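# Move the booklet's left top-leaf card into the bin

## Task

Pull the card out of the booklet's upper leaf, the one on the left arm's half of the fold, and set it in the bin. Do not toss it or let go of it higher than the bin's rim. The card in the lower leaf must remain in its pocket, the upper leaf must stay on its own half, and the booklet must end up open and lying flat.

## Robot and tools

Robot: two arms, left_arm (left hand, on the +y side) and right_arm (right hand, on the -y side). Their bases in the scene frame are left_arm (+0.044, +0.357, +0.001) m and right_arm (+0.053, -0.317, +0.001) m, both facing almost straight along +x. A post stands behind the arms. The scene frame has its origin at table height, midway between the nominal bases, with +z up and +x out over the table. Loose objects may occasionally get a brief push from outside.

Hand point: a point 0.05 m in front of the palm and 0.15 m from the wrist face. Its +z runs along the straight fingers and its +y points out of the palm. On the right hand +x points away from the thumb; on the left hand +x points toward the thumb. Straight fingertips reach about 0.06-0.07 m past the point along +z and sit about 0.06 m behind it along -y. A wrist bracket on the little-finger side sticks out and can strike things.

Row layout (28 numbers, each in [-1, 1], always for both arms): left dx, dy, dz, rx, ry, rz; left little, ring, middle, index, thumb_bend, thumb_turn; left force_limit, speed; then the same 14 for the right arm. The pose numbers are an offset from that arm's current Hand target, along that Hand target's own axes, not a pose. 1.0 equals 0.6 m of travel or 180 degrees. rx, ry, rz form a single rotation vector. Sending six zeros asks nothing new of that arm's pose. Finger numbers are absolute targets: -1 open or straight, +1 closed. For thumb_turn, -1 puts the thumb beside the palm and +1 puts it across from the fingers. force_limit runs from about 0 N at -1 to 10 N at +1 (15 N for the two thumb motors). speed rises from nearly 0 at -1 to full at +0.48 and stays full up to +1. A hand has no 'no change' value: to keep it as it is, repeat its last sent eight numbers. If nothing has been sent to it yet, use hand_measured plus hand_force_limit and hand_speed. For a gentle grip, close at speed -0.94 or lower. The thumb tip against the index pad can pinch a thin light object such as a card.

execute_actions: actions is a list of actions. Each action is up to 15 rows, each row one 1/30 s step, and a short action holds its final row. Every row in an action is an offset from the Hand target as it stood when that action began. Successive actions add up, so repeating an offset moves the hand further. cameras picks which images to return. An empty actions list returns all images.

move: target is one 28-number row or a list of up to 15 rows. Every row is an offset from the same starting Hand targets, not from the previous row. The hand travels in a straight line. speed is in m/s (0.002 to 4.3, default 0.25), with turns limited to twice that in rad/s. It can be one value or one per target. blend (m) rounds corners in a list; 0 stops at each target. The whole move is capped at 10 s. It does not avoid obstacles. Faster moves hit harder, and a target set far beyond a contact presses harder. blocking=false returns early while the move runs on. The result adds a move: line with the outcome (done, off_target, moving, held, fault) and which limits acted (paced means clipped, held means a check withheld steps).

wait: seconds from 0 to 3600; sends nothing new. stop: brakes a running move. zoom_image: camera is one of cam_head_left, cam_head_right, cam_high, cam_low, cam_left_wrist, cam_right_wrist; region is [x0, y0, x1, y1] in pixels, at most 504 by 504, taken from that camera's latest image. show_instructions: shows the reference pages. finished_scene: ends the scene for good (scene 1).

Results: end_effector_position (m) and end_effector_quat_wxyz are given in the scene frame. Hand target is the last commanded pose after clipping, and the next offsets count from it. Friction and sag often leave the hand 1-3 cm (up to 5 cm) short, usually low, even with no contact. The next execute_actions call, even with zero offsets, asks for the target again. Orientation commands are clipped to within 40 degrees of the current orientation. hand_measured, hand_stopped_by (moving, target, force, stalled, fault) and hand_load_n list six values in motor order. A load falling to about 0 means the grip was lost. Joint torques carry offsets and noise. A MOTOR HOT line warns of heat; at 100 °C that arm goes limp for 30-60 s.

Camera images are 672x504. The calibration lines give the intrinsics and T_world_to_cam for each camera.

Avoid: dropping the card or releasing it above the bin's walls, letting go of anything still moving, slamming into or hard pushing fixed or heavy things, straining the fingers, bringing the two hands or arms into contact, and knocking anything off the table. Keep the booklet flat and the other card in place.

Each tool is called after "Call:" as name([rows], argument=value, ...), one row to a line, values as JSON.

Reference images:

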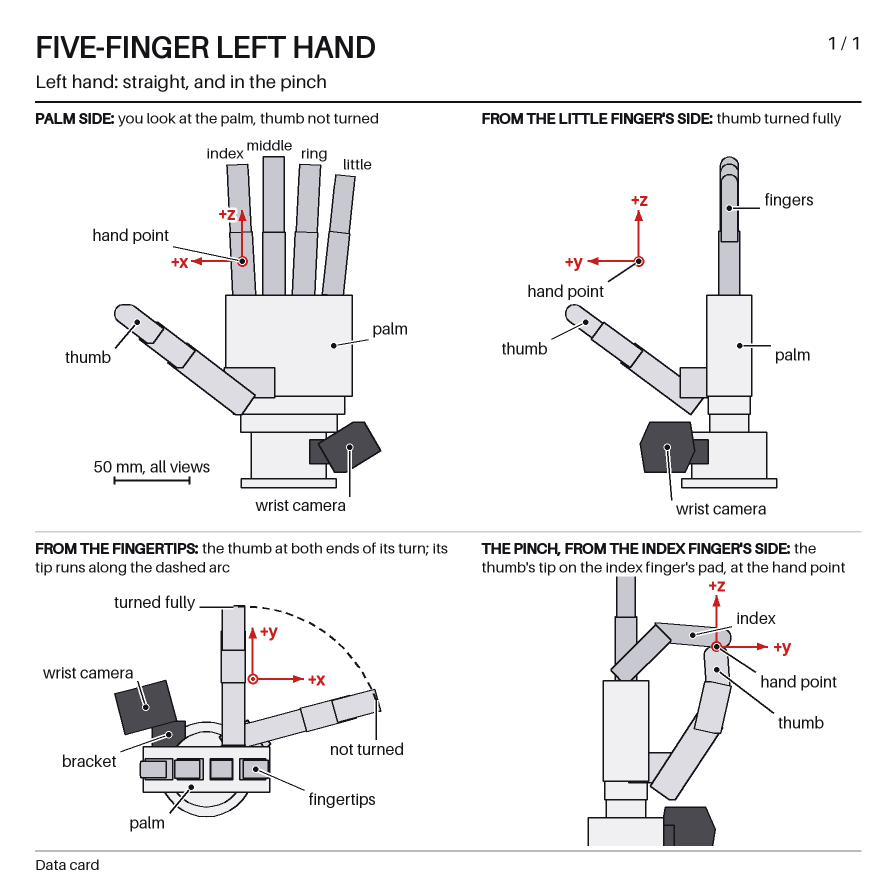

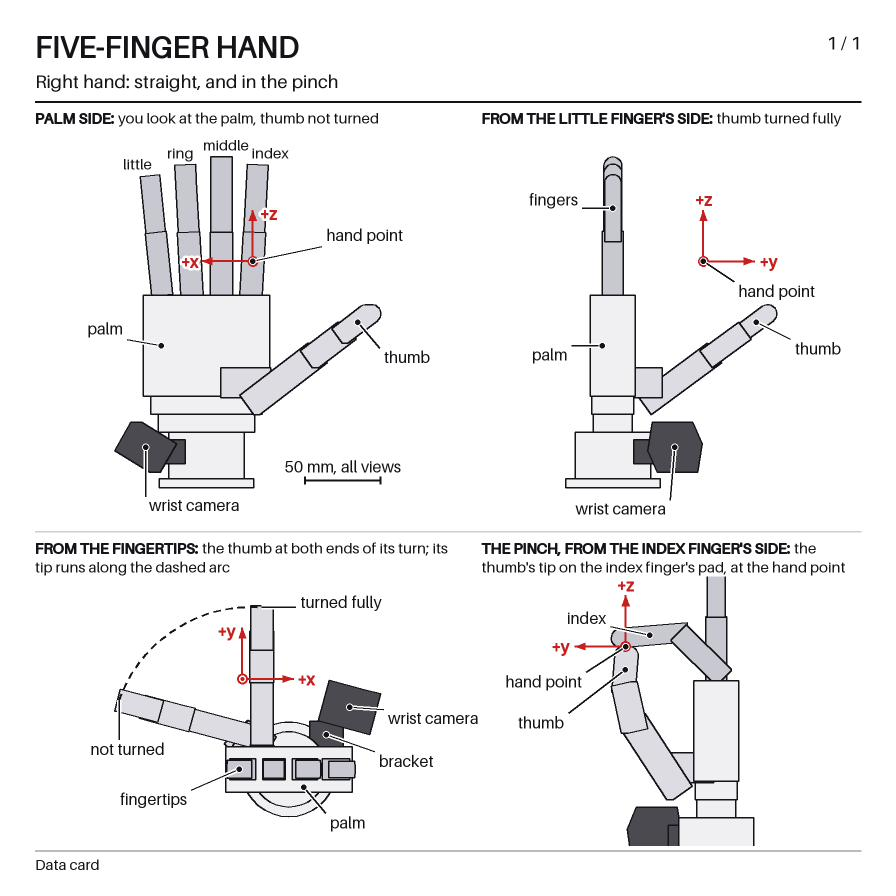

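## Session

Call:
execute_actions(actions=[])

Scene clock: 0.00 s.
left_arm: end_effector_position=(+0.7449, -0.1647, +0.3044) hand_measured=(-1.000, -1.000, -1.000, -1.000, -1.000, -1.000) hand_load_n=(+0.0, +0.0, +0.0, +0.0, +0.0, +0.0) hand_stopped_by=(target, target, target, target, target, target) hand_force_limit=0.00 hand_speed=-0.80 end_effector_quat_wxyz=(+0.106, -0.201, +0.778, -0.586) | right_arm: end_effector_position=(+0.6563, -0.2950, +0.1119) hand_measured=(-1.000, -1.000, -1.000, -1.000, -1.000, -1.000) hand_load_n=(+0.0, +0.0, +0.0, +0.0, +0.0, +0.0) hand_stopped_by=(target, target, target, target, target, target) hand_force_limit=0.00 hand_speed=-0.80 end_effector_quat_wxyz=(+0.553, -0.553, +0.576, -0.237)
Joint positions: left_arm=[-0.509 2.212 2.338 -0.491 0.617 0.144] | right_arm=[-0.195 1.668 0.882 0.462 -0.527 0.233]
Joint velocities: within noise
Joint torques (N m): no reading
Heat: left arm: hottest wrist pitch 20 °C; right arm: hottest shoulder 22 °C.
Hand target: left_arm +0.7484, -0.1665, +0.3089; +0.111, -0.197, +0.775, -0.590 | right_arm +0.6661, -0.2968, +0.1289; +0.562, -0.551, +0.565, -0.249

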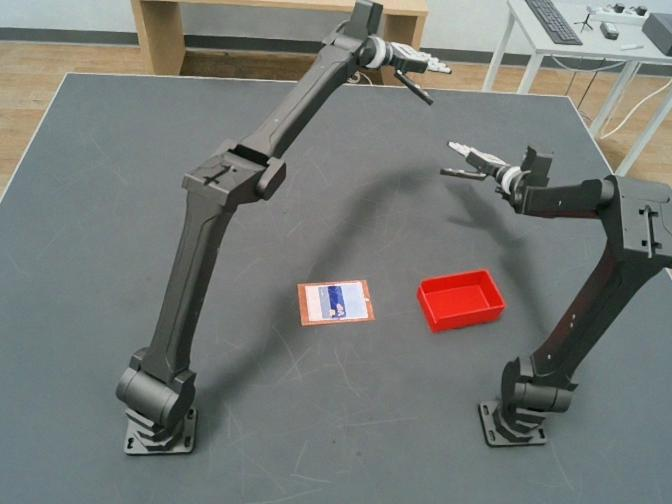

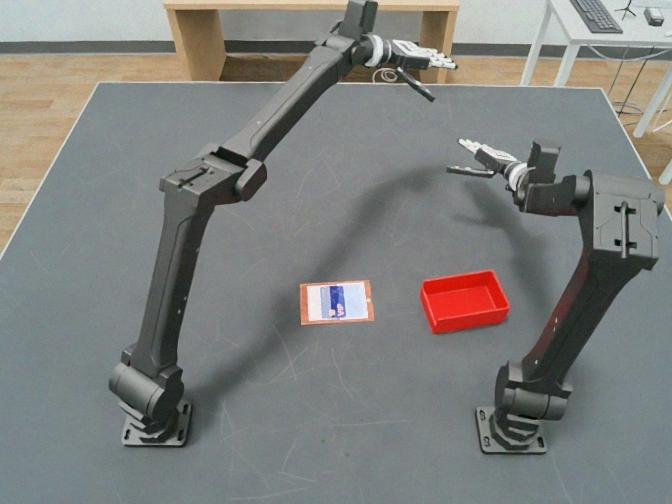

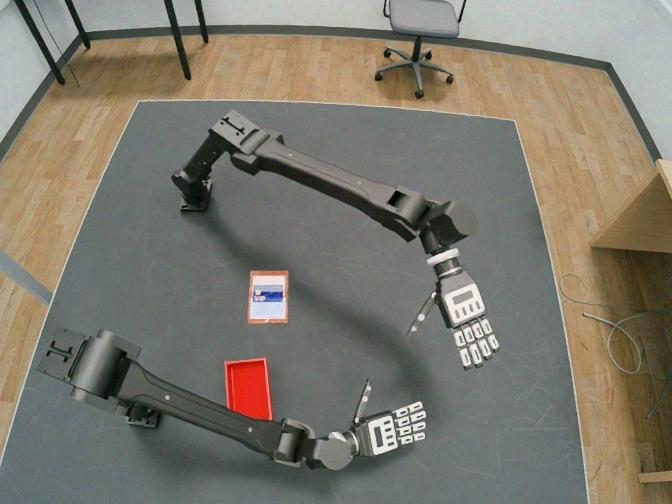

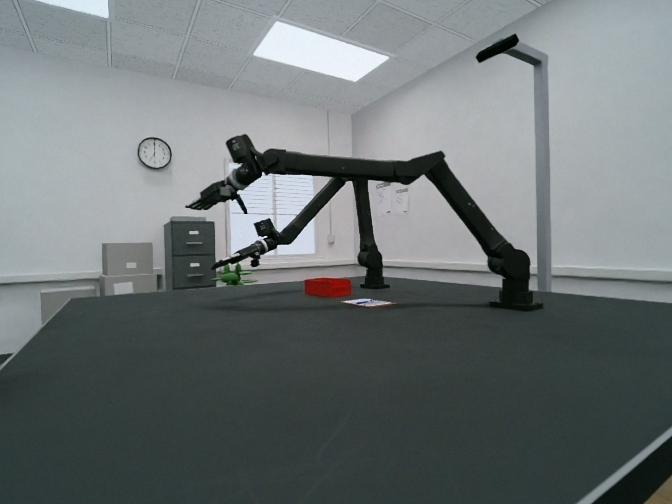

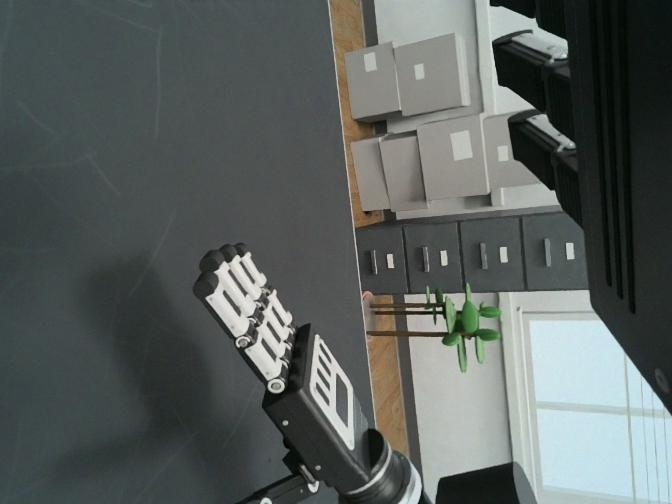

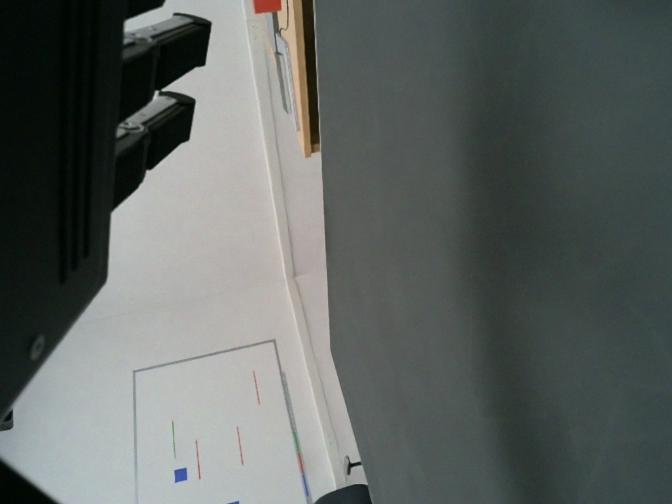

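Call:
zoom_image(camera="cam_head_left", region=[280, 260, 400, 350])

Call:
zoom_image(camera="cam_high", region=[220, 250, 320, 340])

Call:
zoom_image(camera="cam_head_right", region=[280, 260, 400, 350])

Call:
zoom_image(camera="cam_low", region=[290, 260, 410, 320])

Scaled by 4.200 from the camera's image (finer frame: 960x720).

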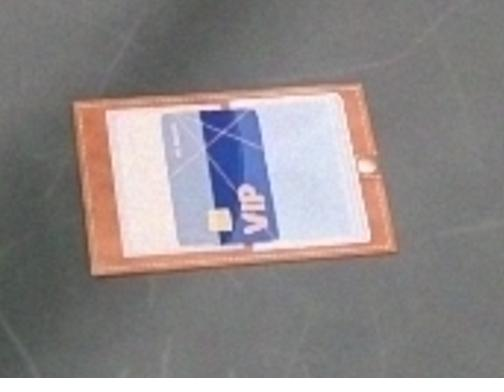

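Scaled by 5.040 from the camera's image (finer frame: 960x720).

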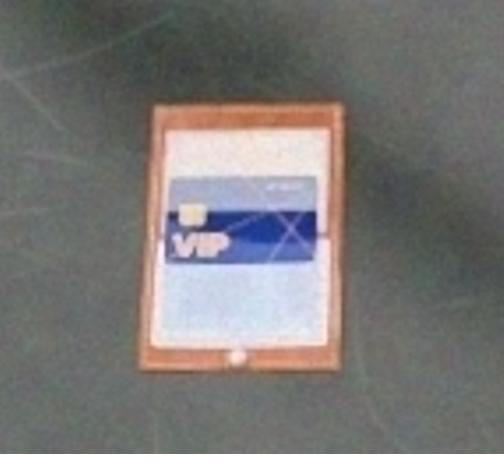

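Scaled by 4.200 from the camera's image (finer frame: 960x720).

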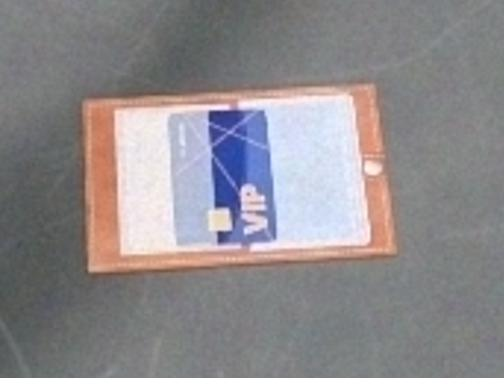

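Scaled by 4.200 from the camera's image (finer frame: 960x720).

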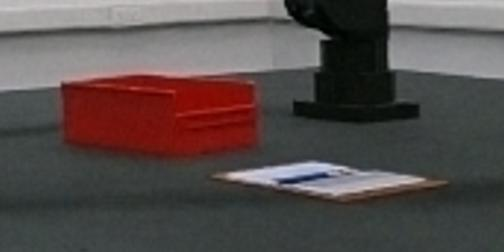

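Call:
move(target=[0.3264,0.3488,-0.476,-0.406,-0.062,-0.048,-1,-1,-1,-1,-1,-1,0,-0.8,0,0,0,0,0,0,-1,-1,-1,-1,-1,-1,0,-0.8], cameras=["cam_left_wrist","cam_head_left"])

Scene clock: 32.53 s.
left_arm: end_effector_position=(+0.4281, +0.0432, +0.1976) hand_measured=(-1.000, -1.000, -1.000, -1.000, -1.000, -1.000) hand_load_n=(+0.0, +0.0, +0.0, +0.0, +0.0, +0.0) hand_stopped_by=(target, target, target, target, target, target) hand_force_limit=0.00 hand_speed=-0.80 end_effector_quat_wxyz=(+0.002, -0.328, +0.945, -0.004) | right_arm: end_effector_position=(+0.6563, -0.2950, +0.1119) hand_measured=(-1.000, -1.000, -1.000, -1.000, -1.000, -1.000) hand_load_n=(+0.0, +0.0, +0.0, +0.0, +0.0, -0.5) hand_stopped_by=(target, target, target, target, target, target) hand_force_limit=0.00 hand_speed=-0.80 end_effector_quat_wxyz=(+0.553, -0.553, +0.576, -0.237)
Joint positions: left_arm=[-0.673 1.812 1.767 -1.517 0.002 0.249] | right_arm=[-0.195 1.668 0.882 0.462 -0.527 0.233]
Joint torques (N m): left_arm=[-1.32 -12.92 8.27 -0.27 -0.19 -0.16] | right_arm=[-0.62 -12.92 9.91 2 -0.18 0.01]
Heat: left arm: hottest shoulder 24 °C; right arm: hottest elbow 23 °C.
Hand target: left_arm +0.4204, +0.0442, +0.2001; +0.000, -0.331, +0.944, +0.001 | right_arm +0.6661, -0.2968, +0.1289; +0.562, -0.551, +0.565, -0.249
Off the commanded pose: left_arm 0.008 m, 1 deg | right_arm 0.020 m, 2 deg.
move: done
cam_left_wrist: T_world_to_cam=[[0.34266, -0.93922, -0.02097, -0.09871], [-0.81503, -0.30831, 0.49057, 0.27083], [-0.46723, -0.15101, -0.87115, 0.495]] pos_world=[0.48584, 0.06553, 0.29629]
Images, in order (width x height): cam_head_left 672x504, cam_left_wrist 672x504.

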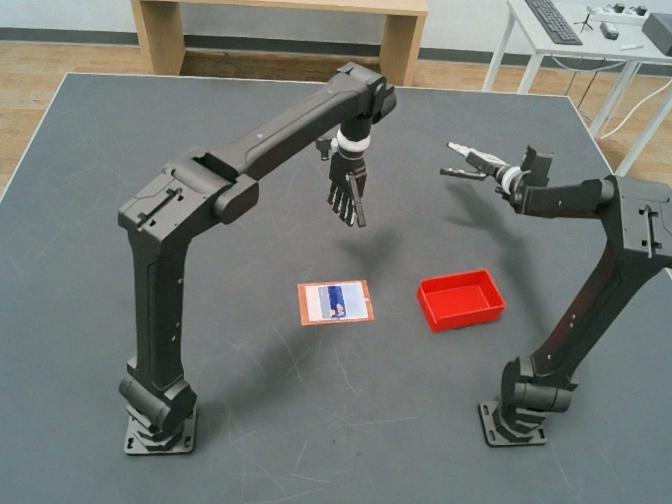

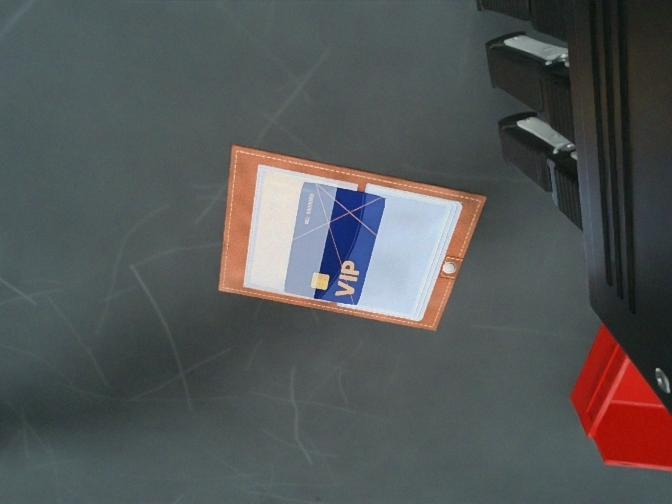

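Call:
zoom_image(camera="cam_left_wrist", region=[210, 135, 370, 255])

Call:
zoom_image(camera="cam_left_wrist", region=[210, 215, 370, 335])

Call:
zoom_image(camera="cam_left_wrist", region=[340, 175, 500, 335])

Scaled by 3.150 from the camera's image (finer frame: 960x720).

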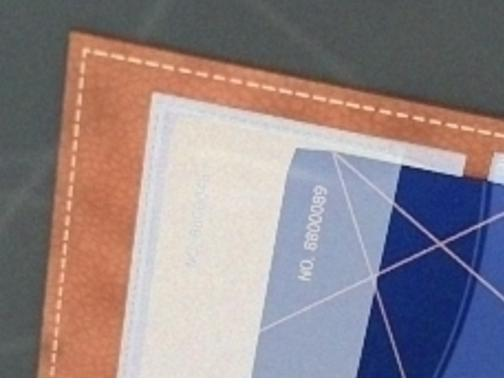

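Scaled by 3.150 from the camera's image (finer frame: 960x720).

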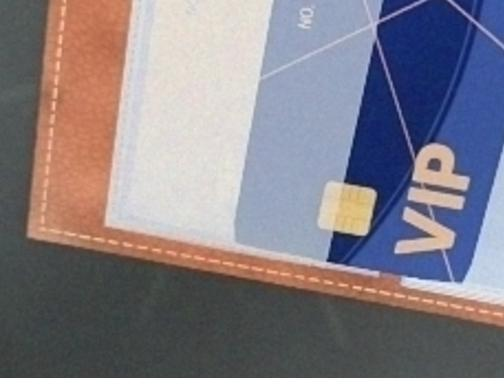

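Scaled by 3.150 from the camera's image (finer frame: 960x720).

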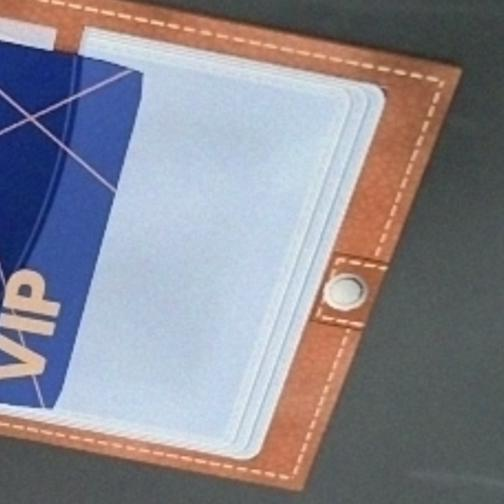

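Call:
wait(seconds=0, cameras=["cam_low","cam_high","cam_left_wrist"])

Call:
zoom_image(camera="cam_low", region=[330, 285, 410, 315])

Call:
zoom_image(camera="cam_low", region=[290, 265, 370, 310])

Scene clock: 44.17 s.
left_arm: end_effector_position=(+0.4280, +0.0431, +0.1976) hand_measured=(-1.000, -1.000, -1.000, -1.000, -1.000, -1.000) hand_load_n=(+0.0, +0.0, +0.0, +0.0, +0.0, +0.0) hand_stopped_by=(target, target, target, target, target, target) hand_force_limit=0.00 hand_speed=-0.80 end_effector_quat_wxyz=(+0.002, -0.328, +0.945, -0.004) | right_arm: end_effector_position=(+0.6563, -0.2950, +0.1119) hand_measured=(-1.000, -1.000, -1.000, -1.000, -1.000, -1.000) hand_load_n=(+0.0, +0.0, +0.0, +0.0, +0.0, -0.5) hand_stopped_by=(target, target, target, target, target, target) hand_force_limit=0.00 hand_speed=-0.80 end_effector_quat_wxyz=(+0.553, -0.553, +0.576, -0.237)
Joint positions: left_arm=[-0.673 1.812 1.767 -1.517 0.002 0.248] | right_arm=[-0.195 1.668 0.882 0.462 -0.527 0.233]
Joint torques (N m): left_arm=[-1.2 -12.75 8.35 -0.2 -0.19 -0.16] | right_arm=[-0.79 -12.63 9.92 1.99 -0.17 0]
Heat: left arm: hottest shoulder 24 °C; right arm: hottest elbow 23 °C.
Hand target: left_arm +0.4204, +0.0442, +0.2001; +0.000, -0.331, +0.944, +0.001 | right_arm +0.6661, -0.2968, +0.1289; +0.562, -0.551, +0.565, -0.249
Off the commanded pose: left_arm 0.008 m, 1 deg | right_arm 0.020 m, 2 deg.
cam_left_wrist: T_world_to_cam=[[0.34301, -0.9391, -0.02097, -0.09886], [-0.8149, -0.3086, 0.49062, 0.27068], [-0.46721, -0.1512, -0.87112, 0.49495]] pos_world=[0.48573, 0.06553, 0.29629]
Images, in order (width x height): cam_high 672x504, cam_low 672x504, cam_left_wrist 672x504.

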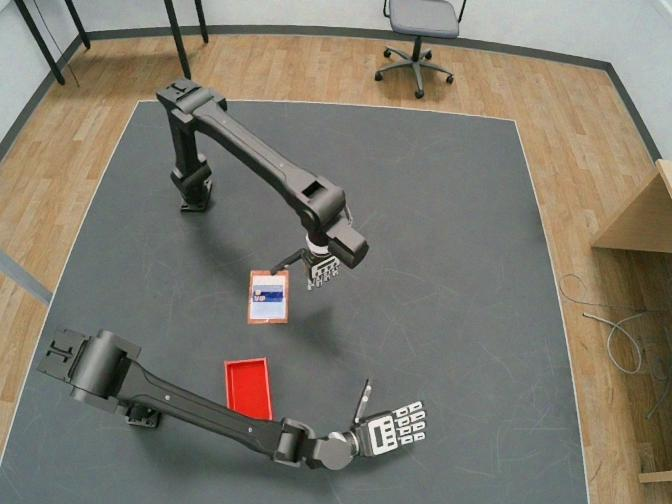

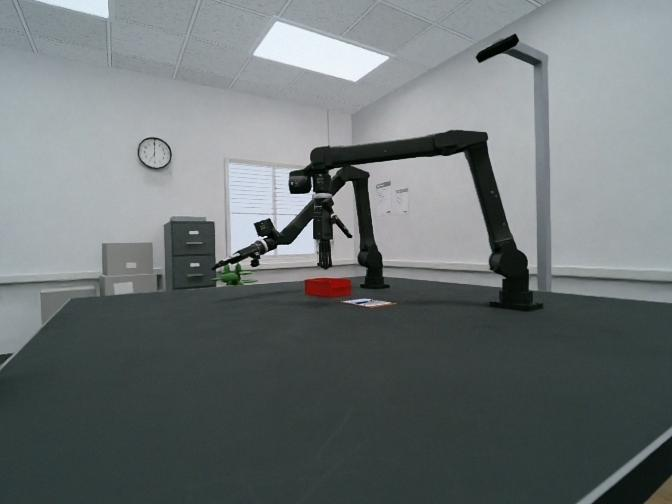

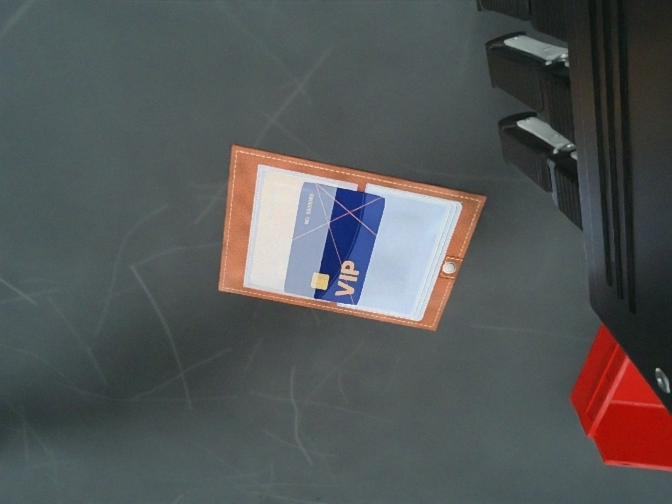

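Scaled by 6.300 from the camera's image (finer frame: 960x720).

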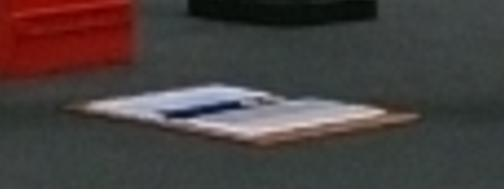

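Scaled by 6.300 from the camera's image (finer frame: 960x720).

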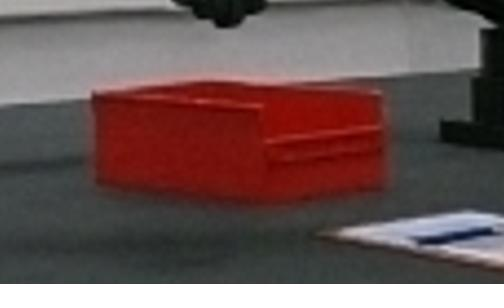

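Call:
move(target=[-0.1488,-0.0275,-0.035,0.0348,0.0642,-0.0312,-1,-1,-1,-1,-1,-1,0,-0.8,0,0,0,0,0,0,1,1,1,-1,-1,-1,-0.4,-0.5], cameras=["cam_left_wrist"])

Call:
move(target=[0,0,0,0,0,0,-1,-1,-1,-1,-1,-1,0,-0.8,-0.5408,0.2763,-0.4312,-0.4328,-0.0265,-0.238,1,1,1,-1,-1,-1,-0.4,-0.5], cameras=["cam_left_wrist","cam_right_wrist","cam_head_left"])

Scene clock: 167.57 s.
left_arm: end_effector_position=(+0.4917, +0.0948, +0.2159) hand_measured=(-1.000, -1.000, -1.000, -1.000, -1.000, -1.000) hand_load_n=(+0.0, +0.0, +0.0, +0.0, +0.0, +0.0) hand_stopped_by=(target, target, target, target, target, target) hand_force_limit=0.00 hand_speed=-0.80 end_effector_quat_wxyz=(-0.081, -0.384, +0.916, -0.078) | right_arm: end_effector_position=(+0.6563, -0.2950, +0.1119) hand_measured=(+1.000, +1.000, +1.000, -1.000, -1.000, -1.000) hand_load_n=(+0.0, +0.0, +0.0, +0.0, +0.5, +0.0) hand_stopped_by=(target, target, target, target, target, target) hand_force_limit=-0.40 hand_speed=-0.50 end_effector_quat_wxyz=(+0.553, -0.553, +0.576, -0.237)
Joint positions: left_arm=[-0.449 1.876 1.889 -1.579 0.226 0.347] | right_arm=[-0.195 1.668 0.882 0.462 -0.527 0.233]
Joint torques (N m): left_arm=[-1.26 -11.22 13.3 -0.29 0.25 0.09] | right_arm=[-0.73 -12.51 9.92 1.91 -0.17 0]
Heat: left arm: hottest shoulder 24 °C; right arm: hottest elbow 25 °C.
Hand target: left_arm +0.5005, +0.0870, +0.2211; -0.077, -0.374, +0.920, -0.084 | right_arm +0.6661, -0.2968, +0.1289; +0.562, -0.551, +0.565, -0.249
Off the commanded pose: left_arm 0.013 m, 1 deg | right_arm 0.020 m, 2 deg.
move: off_target (left_arm)
cam_left_wrist: T_world_to_cam=[[0.46063, -0.88034, 0.11324, -0.1642], [-0.71615, -0.29325, 0.63336, 0.24868], [-0.52436, -0.37284, -0.76553, 0.57479]] pos_world=[0.55512, 0.14268, 0.30111]

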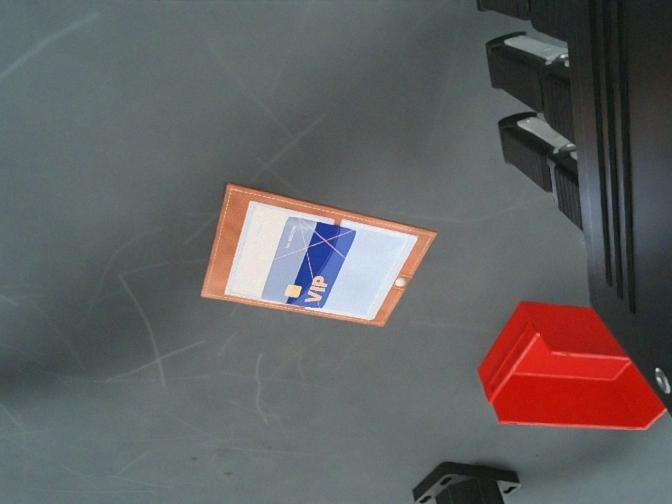

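Scene clock: 171.33 s.
left_arm: end_effector_position=(+0.4917, +0.0948, +0.2159) hand_measured=(-1.000, -1.000, -1.000, -1.000, -1.000, -1.000) hand_load_n=(+0.0, +0.0, +0.0, +0.0, +0.0, +0.0) hand_stopped_by=(target, target, target, target, target, target) hand_force_limit=0.00 hand_speed=-0.80 end_effector_quat_wxyz=(-0.081, -0.384, +0.916, -0.078) | right_arm: end_effector_position=(+0.2861, -0.0582, +0.1458) hand_measured=(+1.000, +1.000, +1.000, -1.000, -1.000, -1.000) hand_load_n=(+0.0, +0.0, +0.0, +0.0, +0.0, +0.0) hand_stopped_by=(target, target, target, target, target, target) hand_force_limit=-0.40 hand_speed=-0.50 end_effector_quat_wxyz=(+0.015, +0.939, -0.343, -0.008)
Joint positions: left_arm=[-0.449 1.876 1.889 -1.579 0.226 0.347] | right_arm=[0.763 1.471 1.197 -1.332 -0.002 -0.103]
Joint torques (N m): left_arm=[-0.97 -11.69 13.26 -0.27 0.25 0.12] | right_arm=[-0.56 -9.23 12.77 -0.09 0.04 0.09]
Heat: left arm: hottest shoulder 25 °C; right arm: hottest elbow 25 °C.
Hand target: left_arm +0.5005, +0.0870, +0.2211; -0.077, -0.374, +0.920, -0.084 | right_arm +0.2969, -0.0469, +0.1597; +0.000, +0.937, -0.349, +0.000
Off the commanded pose: left_arm 0.013 m, 1 deg | right_arm 0.021 m, 2 deg.
move: off_target (right_arm)
cam_left_wrist: T_world_to_cam=[[0.46063, -0.88034, 0.11324, -0.1642], [-0.71615, -0.29325, 0.63336, 0.24868], [-0.52436, -0.37284, -0.76553, 0.57479]] pos_world=[0.55512, 0.14268, 0.30111]
cam_right_wrist: T_world_to_cam=[[-0.39389, -0.91893, -0.0207, 0.06645], [-0.78715, 0.3256, 0.52382, 0.16692], [-0.47461, 0.22262, -0.85158, 0.39202]] pos_world=[0.34362, -0.08056, 0.24777]
Images, in order (width x height): cam_head_left 672x504, cam_left_wrist 672x504, cam_right_wrist 672x504.

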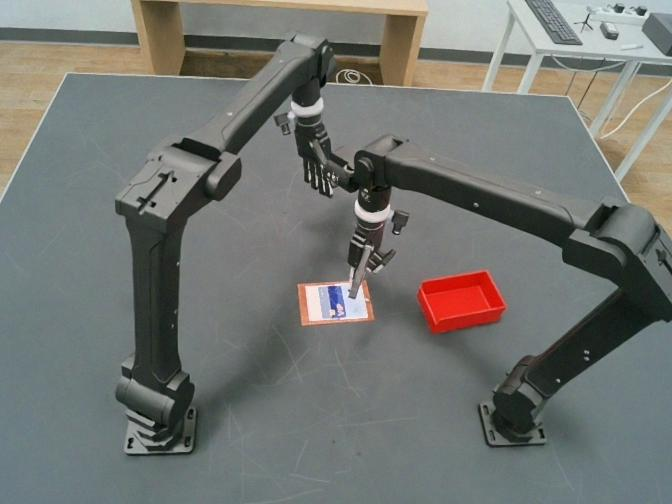

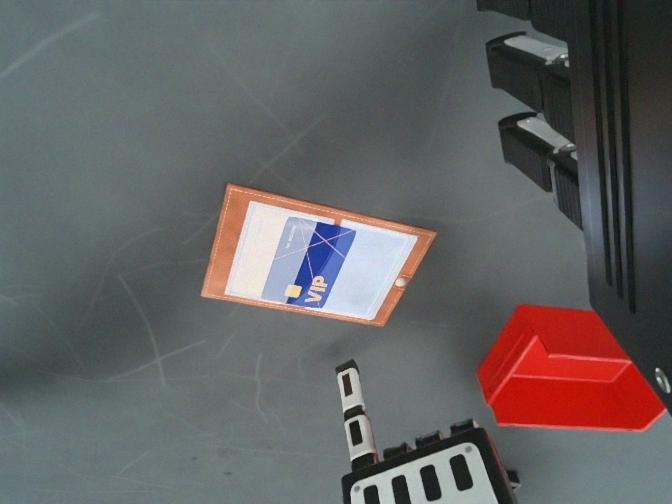

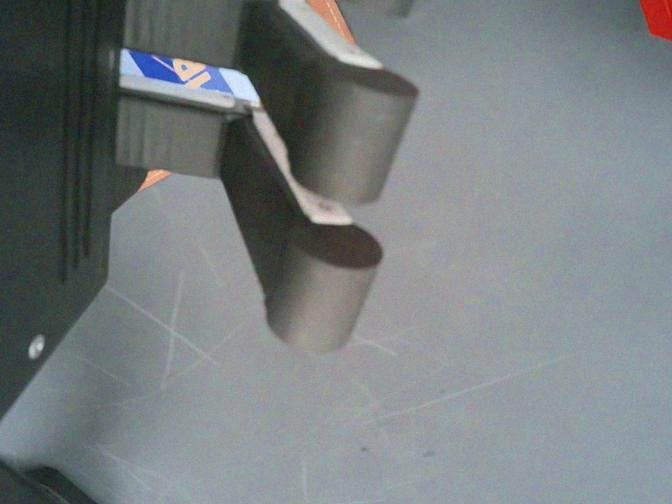

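Call:
zoom_image(camera="cam_left_wrist", region=[190, 170, 450, 385])

Call:
zoom_image(camera="cam_head_left", region=[280, 180, 430, 340])

Scaled by 1.938 from the camera's image (finer frame: 960x720).

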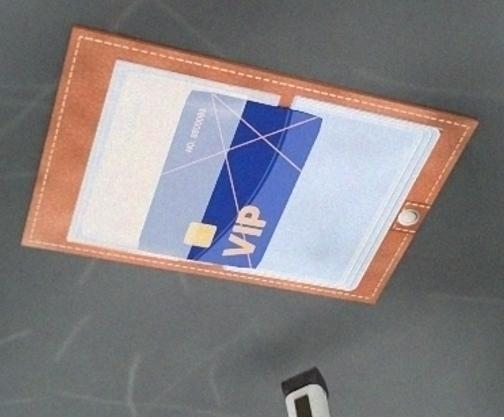

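Scaled by 3.150 from the camera's image (finer frame: 960x720).

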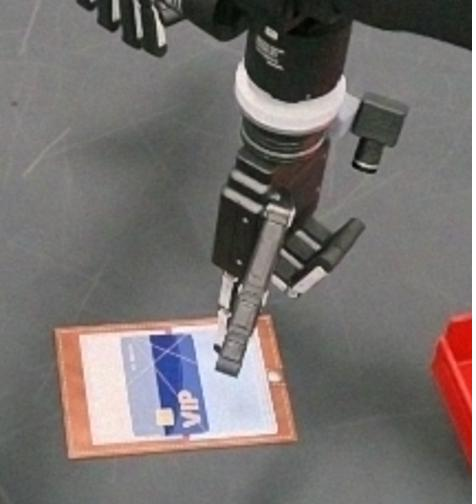

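Call:
move(target=[0,0,0,0,0,0,-1,-1,-1,-1,-1,-1,0,-0.8,0.08,-0.058,0.0662,0,0,-0.274,1,1,1,-1,-1,-1,-0.4,-0.5], cameras=["cam_left_wrist","cam_right_wrist","cam_head_left"], speed=0.12)

Scene clock: 191.53 s.
left_arm: end_effector_position=(+0.4917, +0.0948, +0.2159) hand_measured=(-1.000, -1.000, -1.000, -1.000, -1.000, -1.000) hand_load_n=(+0.0, +0.0, +0.0, +0.0, +0.0, +0.0) hand_stopped_by=(target, target, target, target, target, target) hand_force_limit=0.00 hand_speed=-0.80 end_effector_quat_wxyz=(-0.081, -0.384, +0.916, -0.078) | right_arm: end_effector_position=(+0.3438, -0.0689, +0.1111) hand_measured=(+1.000, +1.000, +1.000, -1.000, -1.000, -1.000) hand_load_n=(+0.0, +0.5, +0.0, +0.0, +0.0, +0.0) hand_stopped_by=(target, target, target, target, target, target) hand_force_limit=-0.40 hand_speed=-0.50 end_effector_quat_wxyz=(+0.015, +0.998, +0.062, -0.017)
Joint positions: left_arm=[-0.449 1.876 1.889 -1.579 0.226 0.347] | right_arm=[0.778 1.587 1.233 -1.262 0 -0.912]
Joint torques (N m): left_arm=[-1.14 -11.46 13.3 -0.32 0.25 0.1] | right_arm=[0.21 -10.23 12.1 0.68 0 -0.15]
Heat: left arm: hottest elbow 26 °C; right arm: hottest elbow 28 °C.
Hand target: left_arm +0.5005, +0.0870, +0.2211; -0.077, -0.374, +0.920, -0.084 | right_arm +0.3560, -0.0519, +0.1200; +0.000, +0.997, +0.074, +0.000
Off the commanded pose: left_arm 0.013 m, 1 deg | right_arm 0.023 m, 3 deg.
move: off_target (right_arm)
cam_left_wrist: T_world_to_cam=[[0.46063, -0.88034, 0.11324, -0.1642], [-0.71615, -0.29325, 0.63336, 0.24868], [-0.52436, -0.37284, -0.76553, 0.57479]] pos_world=[0.55512, 0.14268, 0.30111]
cam_right_wrist: T_world_to_cam=[[0.40548, -0.91341, -0.0357, -0.19417], [-0.75715, -0.35748, 0.54674, 0.17414], [-0.51216, -0.19466, -0.83654, 0.37473]] pos_world=[0.40251, -0.04216, 0.21134]
Images, in order (width x height): cam_head_left 672x504, cam_left_wrist 672x504, cam_right_wrist 672x504.

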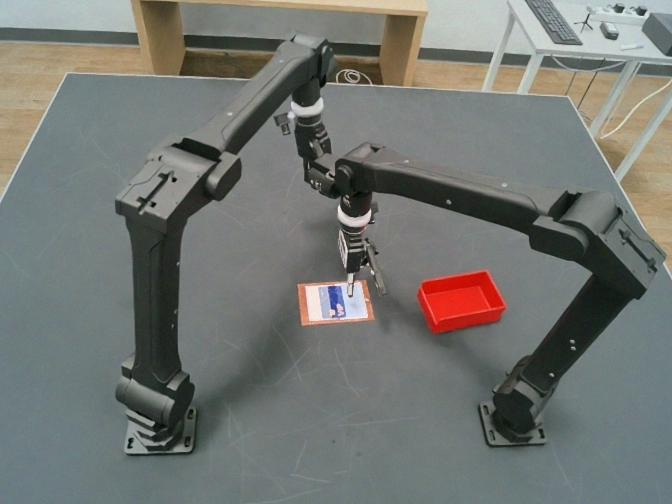

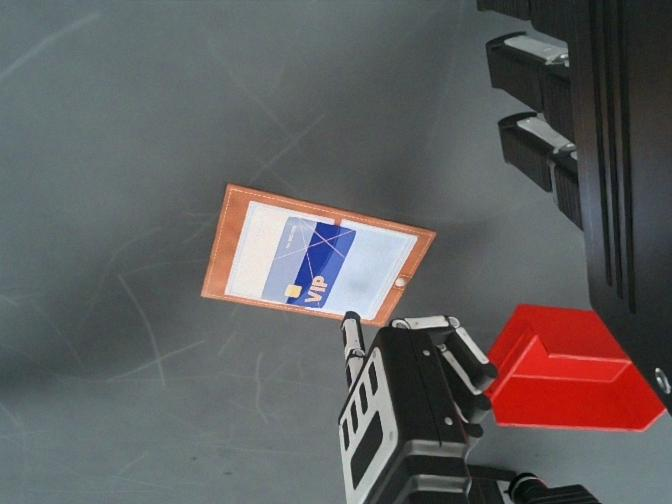

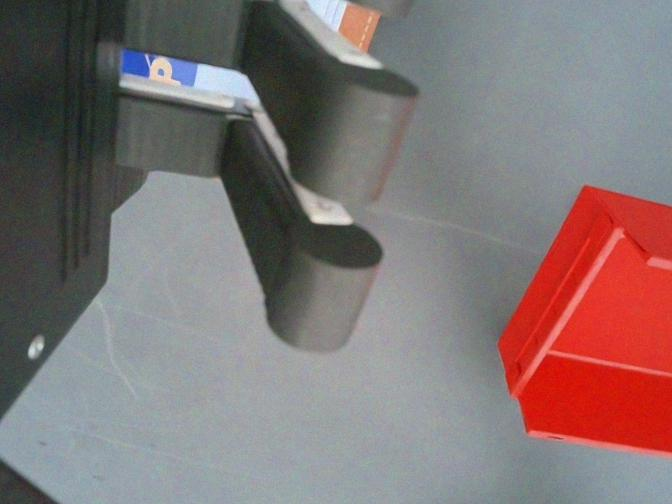

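Call:
move(target=[0,0,0,0,0,0,-1,-1,-1,-1,-1,-1,0,-0.8,0.005,-0.0228,0.05,0,0,0,1,1,1,-1,-1,-1,-0.4,-0.5], cameras=["cam_left_wrist","cam_head_left","cam_head_right"], speed=0.06)

Call:
zoom_image(camera="cam_left_wrist", region=[190, 170, 450, 385])

Call:
zoom_image(camera="cam_head_left", region=[280, 240, 400, 340])

Call:
zoom_image(camera="cam_head_right", region=[280, 240, 400, 340])

Scene clock: 196.53 s.
left_arm: end_effector_position=(+0.4917, +0.0948, +0.2159) hand_measured=(-1.000, -1.000, -1.000, -1.000, -1.000, -1.000) hand_load_n=(+0.0, +0.0, +0.0, +0.0, +0.0, +0.0) hand_stopped_by=(target, target, target, target, target, target) hand_force_limit=0.00 hand_speed=-0.80 end_effector_quat_wxyz=(-0.081, -0.384, +0.916, -0.078) | right_arm: end_effector_position=(+0.3507, -0.0513, +0.0847) hand_measured=(+1.000, +1.000, +1.000, -1.000, -1.000, -1.000) hand_load_n=(+0.0, +0.0, +0.0, +0.0, +0.0, +0.0) hand_stopped_by=(target, target, target, target, target, target) hand_force_limit=-0.40 hand_speed=-0.50 end_effector_quat_wxyz=(+0.011, +0.997, +0.072, -0.012)
Joint positions: left_arm=[-0.449 1.876 1.889 -1.579 0.226 0.347] | right_arm=[0.797 1.645 1.233 -1.191 0 -0.913]
Joint torques (N m): left_arm=[-1.26 -11.34 13.3 -0.27 0.24 0.1] | right_arm=[0.38 -10.99 10.52 0.66 -0.05 0.05]
Heat: left arm: hottest elbow 26 °C; right arm: hottest elbow 27 °C.
Hand target: left_arm +0.5005, +0.0870, +0.2211; -0.077, -0.374, +0.920, -0.084 | right_arm +0.3569, -0.0379, +0.0900; +0.000, +0.997, +0.074, +0.000
Off the commanded pose: left_arm 0.013 m, 1 deg | right_arm 0.016 m, 2 deg.
move: off_target (right_arm)
cam_left_wrist: T_world_to_cam=[[0.46063, -0.88034, 0.11324, -0.1642], [-0.71615, -0.29325, 0.63336, 0.24868], [-0.52436, -0.37284, -0.76553, 0.57479]] pos_world=[0.55512, 0.14268, 0.30111]
Images, in order (width x height): cam_head_left 672x504, cam_head_right 672x504, cam_left_wrist 672x504.

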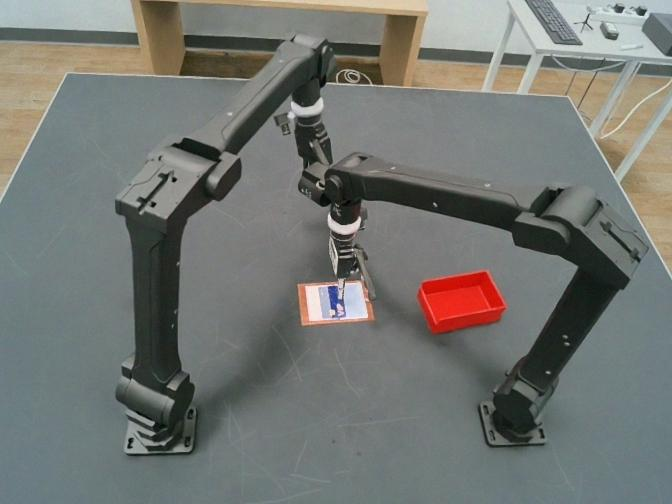

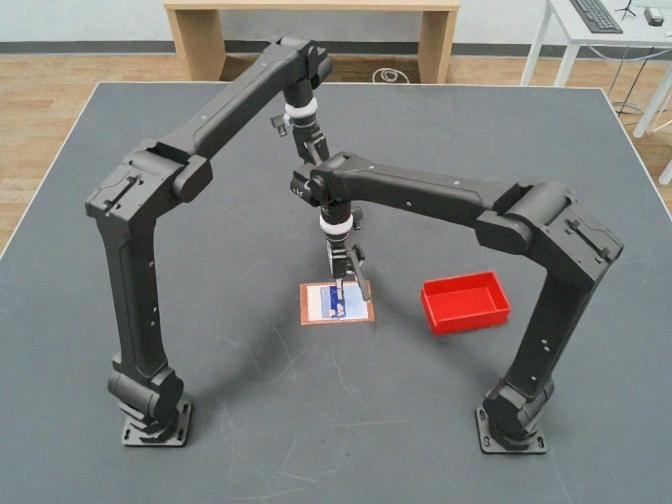

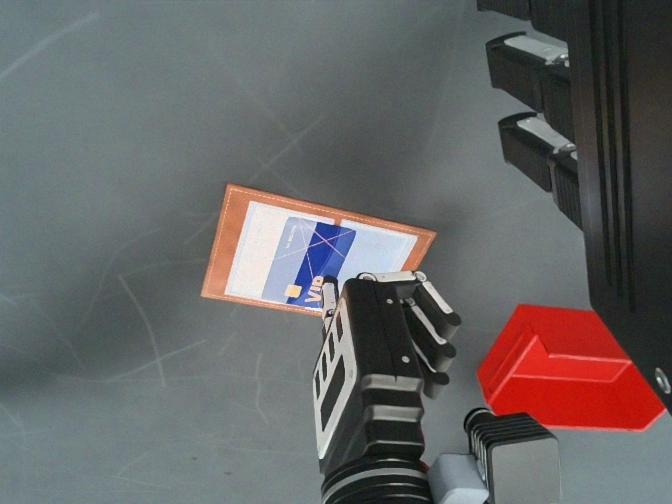

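Scaled by 1.938 from the camera's image (finer frame: 960x720).

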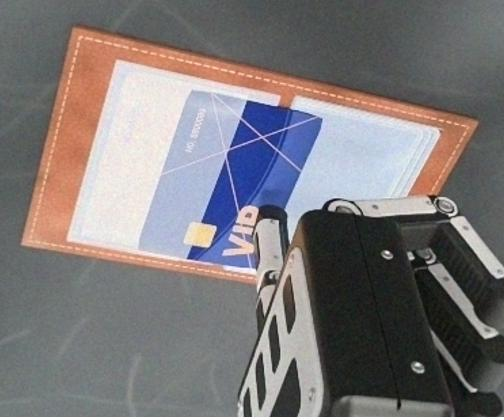

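Scaled by 4.200 from the camera's image (finer frame: 960x720).

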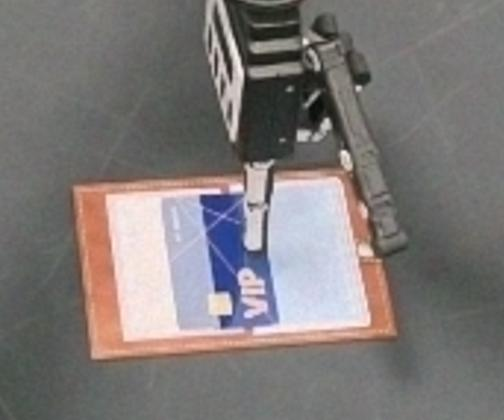

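Scaled by 4.200 from the camera's image (finer frame: 960x720).

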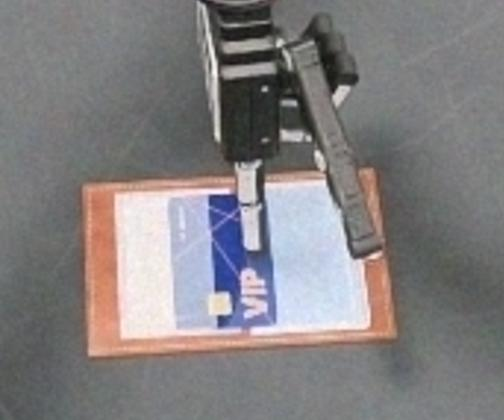

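Call:
zoom_image(camera="cam_left_wrist", region=[290, 220, 370, 340])

Scaled by 4.200 from the camera's image (finer frame: 960x720).

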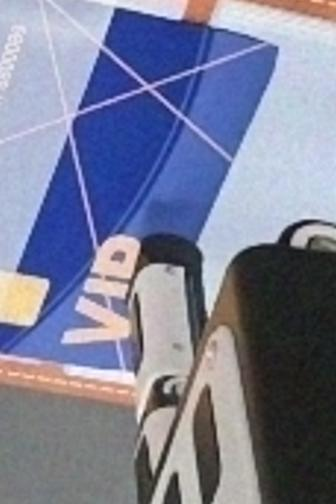

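Call:
move(target=[0,0,0,0,0,0,-1,-1,-1,-1,-1,-1,0,-0.8,0,0.01,0,0,0,0,1,1,1,-1,-1,-1,-0.4,-0.5], cameras=["cam_left_wrist"], speed=0.06)

Call:
zoom_image(camera="cam_left_wrist", region=[290, 220, 370, 340])

Scene clock: 212.07 s.
left_arm: end_effector_position=(+0.4917, +0.0948, +0.2159) hand_measured=(-1.000, -1.000, -1.000, -1.000, -1.000, -1.000) hand_load_n=(+0.0, +0.0, +0.0, +0.0, +0.0, +0.0) hand_stopped_by=(target, target, target, target, target, target) hand_force_limit=0.00 hand_speed=-0.80 end_effector_quat_wxyz=(-0.081, -0.384, +0.916, -0.078) | right_arm: end_effector_position=(+0.3511, -0.0508, +0.0845) hand_measured=(+1.000, +1.000, +1.000, -1.000, -1.000, -1.000) hand_load_n=(+0.0, +0.0, +0.0, +0.0, +0.0, +0.0) hand_stopped_by=(target, target, target, target, target, target) hand_force_limit=-0.40 hand_speed=-0.50 end_effector_quat_wxyz=(+0.010, +0.997, +0.072, -0.011)
Joint positions: left_arm=[-0.449 1.876 1.889 -1.579 0.226 0.347] | right_arm=[0.797 1.645 1.233 -1.189 0 -0.913]
Joint torques (N m): left_arm=[-1.14 -11.46 13.23 -0.2 0.22 0.12] | right_arm=[-0.62 -12.1 9.7 0.7 -0.02 -0.07]
Heat: left arm: hottest elbow 27 °C; right arm: hottest elbow 27 °C.
Hand target: left_arm +0.5005, +0.0870, +0.2211; -0.077, -0.374, +0.920, -0.084 | right_arm +0.3578, -0.0438, +0.0900; +0.000, +0.997, +0.074, +0.000
Off the commanded pose: left_arm 0.013 m, 1 deg | right_arm 0.011 m, 2 deg.
move: off_target (right_arm)
cam_left_wrist: T_world_to_cam=[[0.46063, -0.88034, 0.11324, -0.1642], [-0.71615, -0.29325, 0.63336, 0.24868], [-0.52436, -0.37284, -0.76553, 0.57479]] pos_world=[0.55512, 0.14268, 0.30111]

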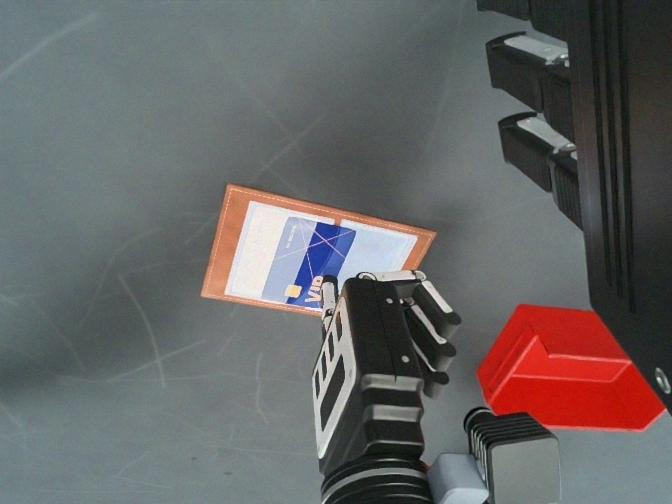

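Scaled by 4.200 from the camera's image (finer frame: 960x720).

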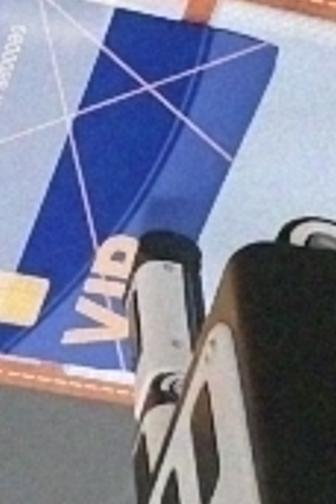

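Call:
move(target=[0,0,0,0,0,0,-1,-1,-1,-1,-1,-1,0,-0.8,0,0.0083,0.0083,0,0,0,1,1,1,-1,-1,-1,-0.4,-0.5], cameras=["cam_left_wrist"], speed=0.06)

Call:
zoom_image(camera="cam_left_wrist", region=[290, 220, 370, 340])

Scene clock: 215.50 s.
left_arm: end_effector_position=(+0.4917, +0.0948, +0.2159) hand_measured=(-1.000, -1.000, -1.000, -1.000, -1.000, -1.000) hand_load_n=(+0.0, +0.0, +0.0, +0.0, -0.5, +0.0) hand_stopped_by=(target, target, target, target, target, target) hand_force_limit=0.00 hand_speed=-0.80 end_effector_quat_wxyz=(-0.081, -0.384, +0.916, -0.078) | right_arm: end_effector_position=(+0.3521, -0.0498, +0.0818) hand_measured=(+1.000, +1.000, +1.000, -1.000, -1.000, -1.000) hand_load_n=(+0.0, +0.0, +0.0, +0.0, +0.0, +0.0) hand_stopped_by=(target, target, target, target, target, target) hand_force_limit=-0.40 hand_speed=-0.50 end_effector_quat_wxyz=(+0.007, +0.997, +0.072, -0.008)
Joint positions: left_arm=[-0.449 1.876 1.889 -1.579 0.226 0.347] | right_arm=[0.797 1.645 1.226 -1.174 0 -0.913]
Joint torques (N m): left_arm=[-1.03 -11.05 13.2 -0.28 0.25 0.13] | right_arm=[-1.49 -11.75 8.61 0.69 0 -0.15]
Heat: left arm: hottest elbow 28 °C; right arm: hottest elbow 26 °C.
Hand target: left_arm +0.5005, +0.0870, +0.2211; -0.077, -0.374, +0.920, -0.084 | right_arm +0.3586, -0.0487, +0.0850; +0.000, +0.997, +0.074, +0.000
Off the commanded pose: left_arm 0.013 m, 1 deg | right_arm 0.007 m, 1 deg.
move: done
cam_left_wrist: T_world_to_cam=[[0.46063, -0.88034, 0.11324, -0.1642], [-0.71615, -0.29325, 0.63336, 0.24868], [-0.52436, -0.37284, -0.76553, 0.57479]] pos_world=[0.55512, 0.14268, 0.30111]

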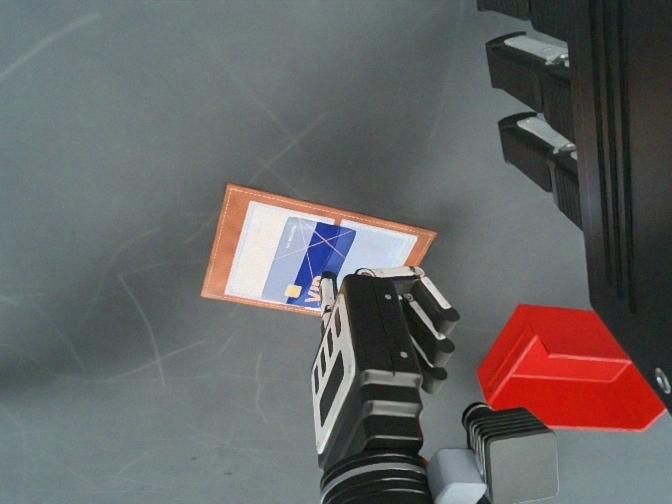

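Scaled by 4.200 from the camera's image (finer frame: 960x720).

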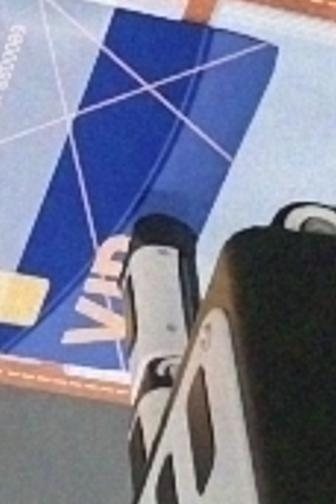

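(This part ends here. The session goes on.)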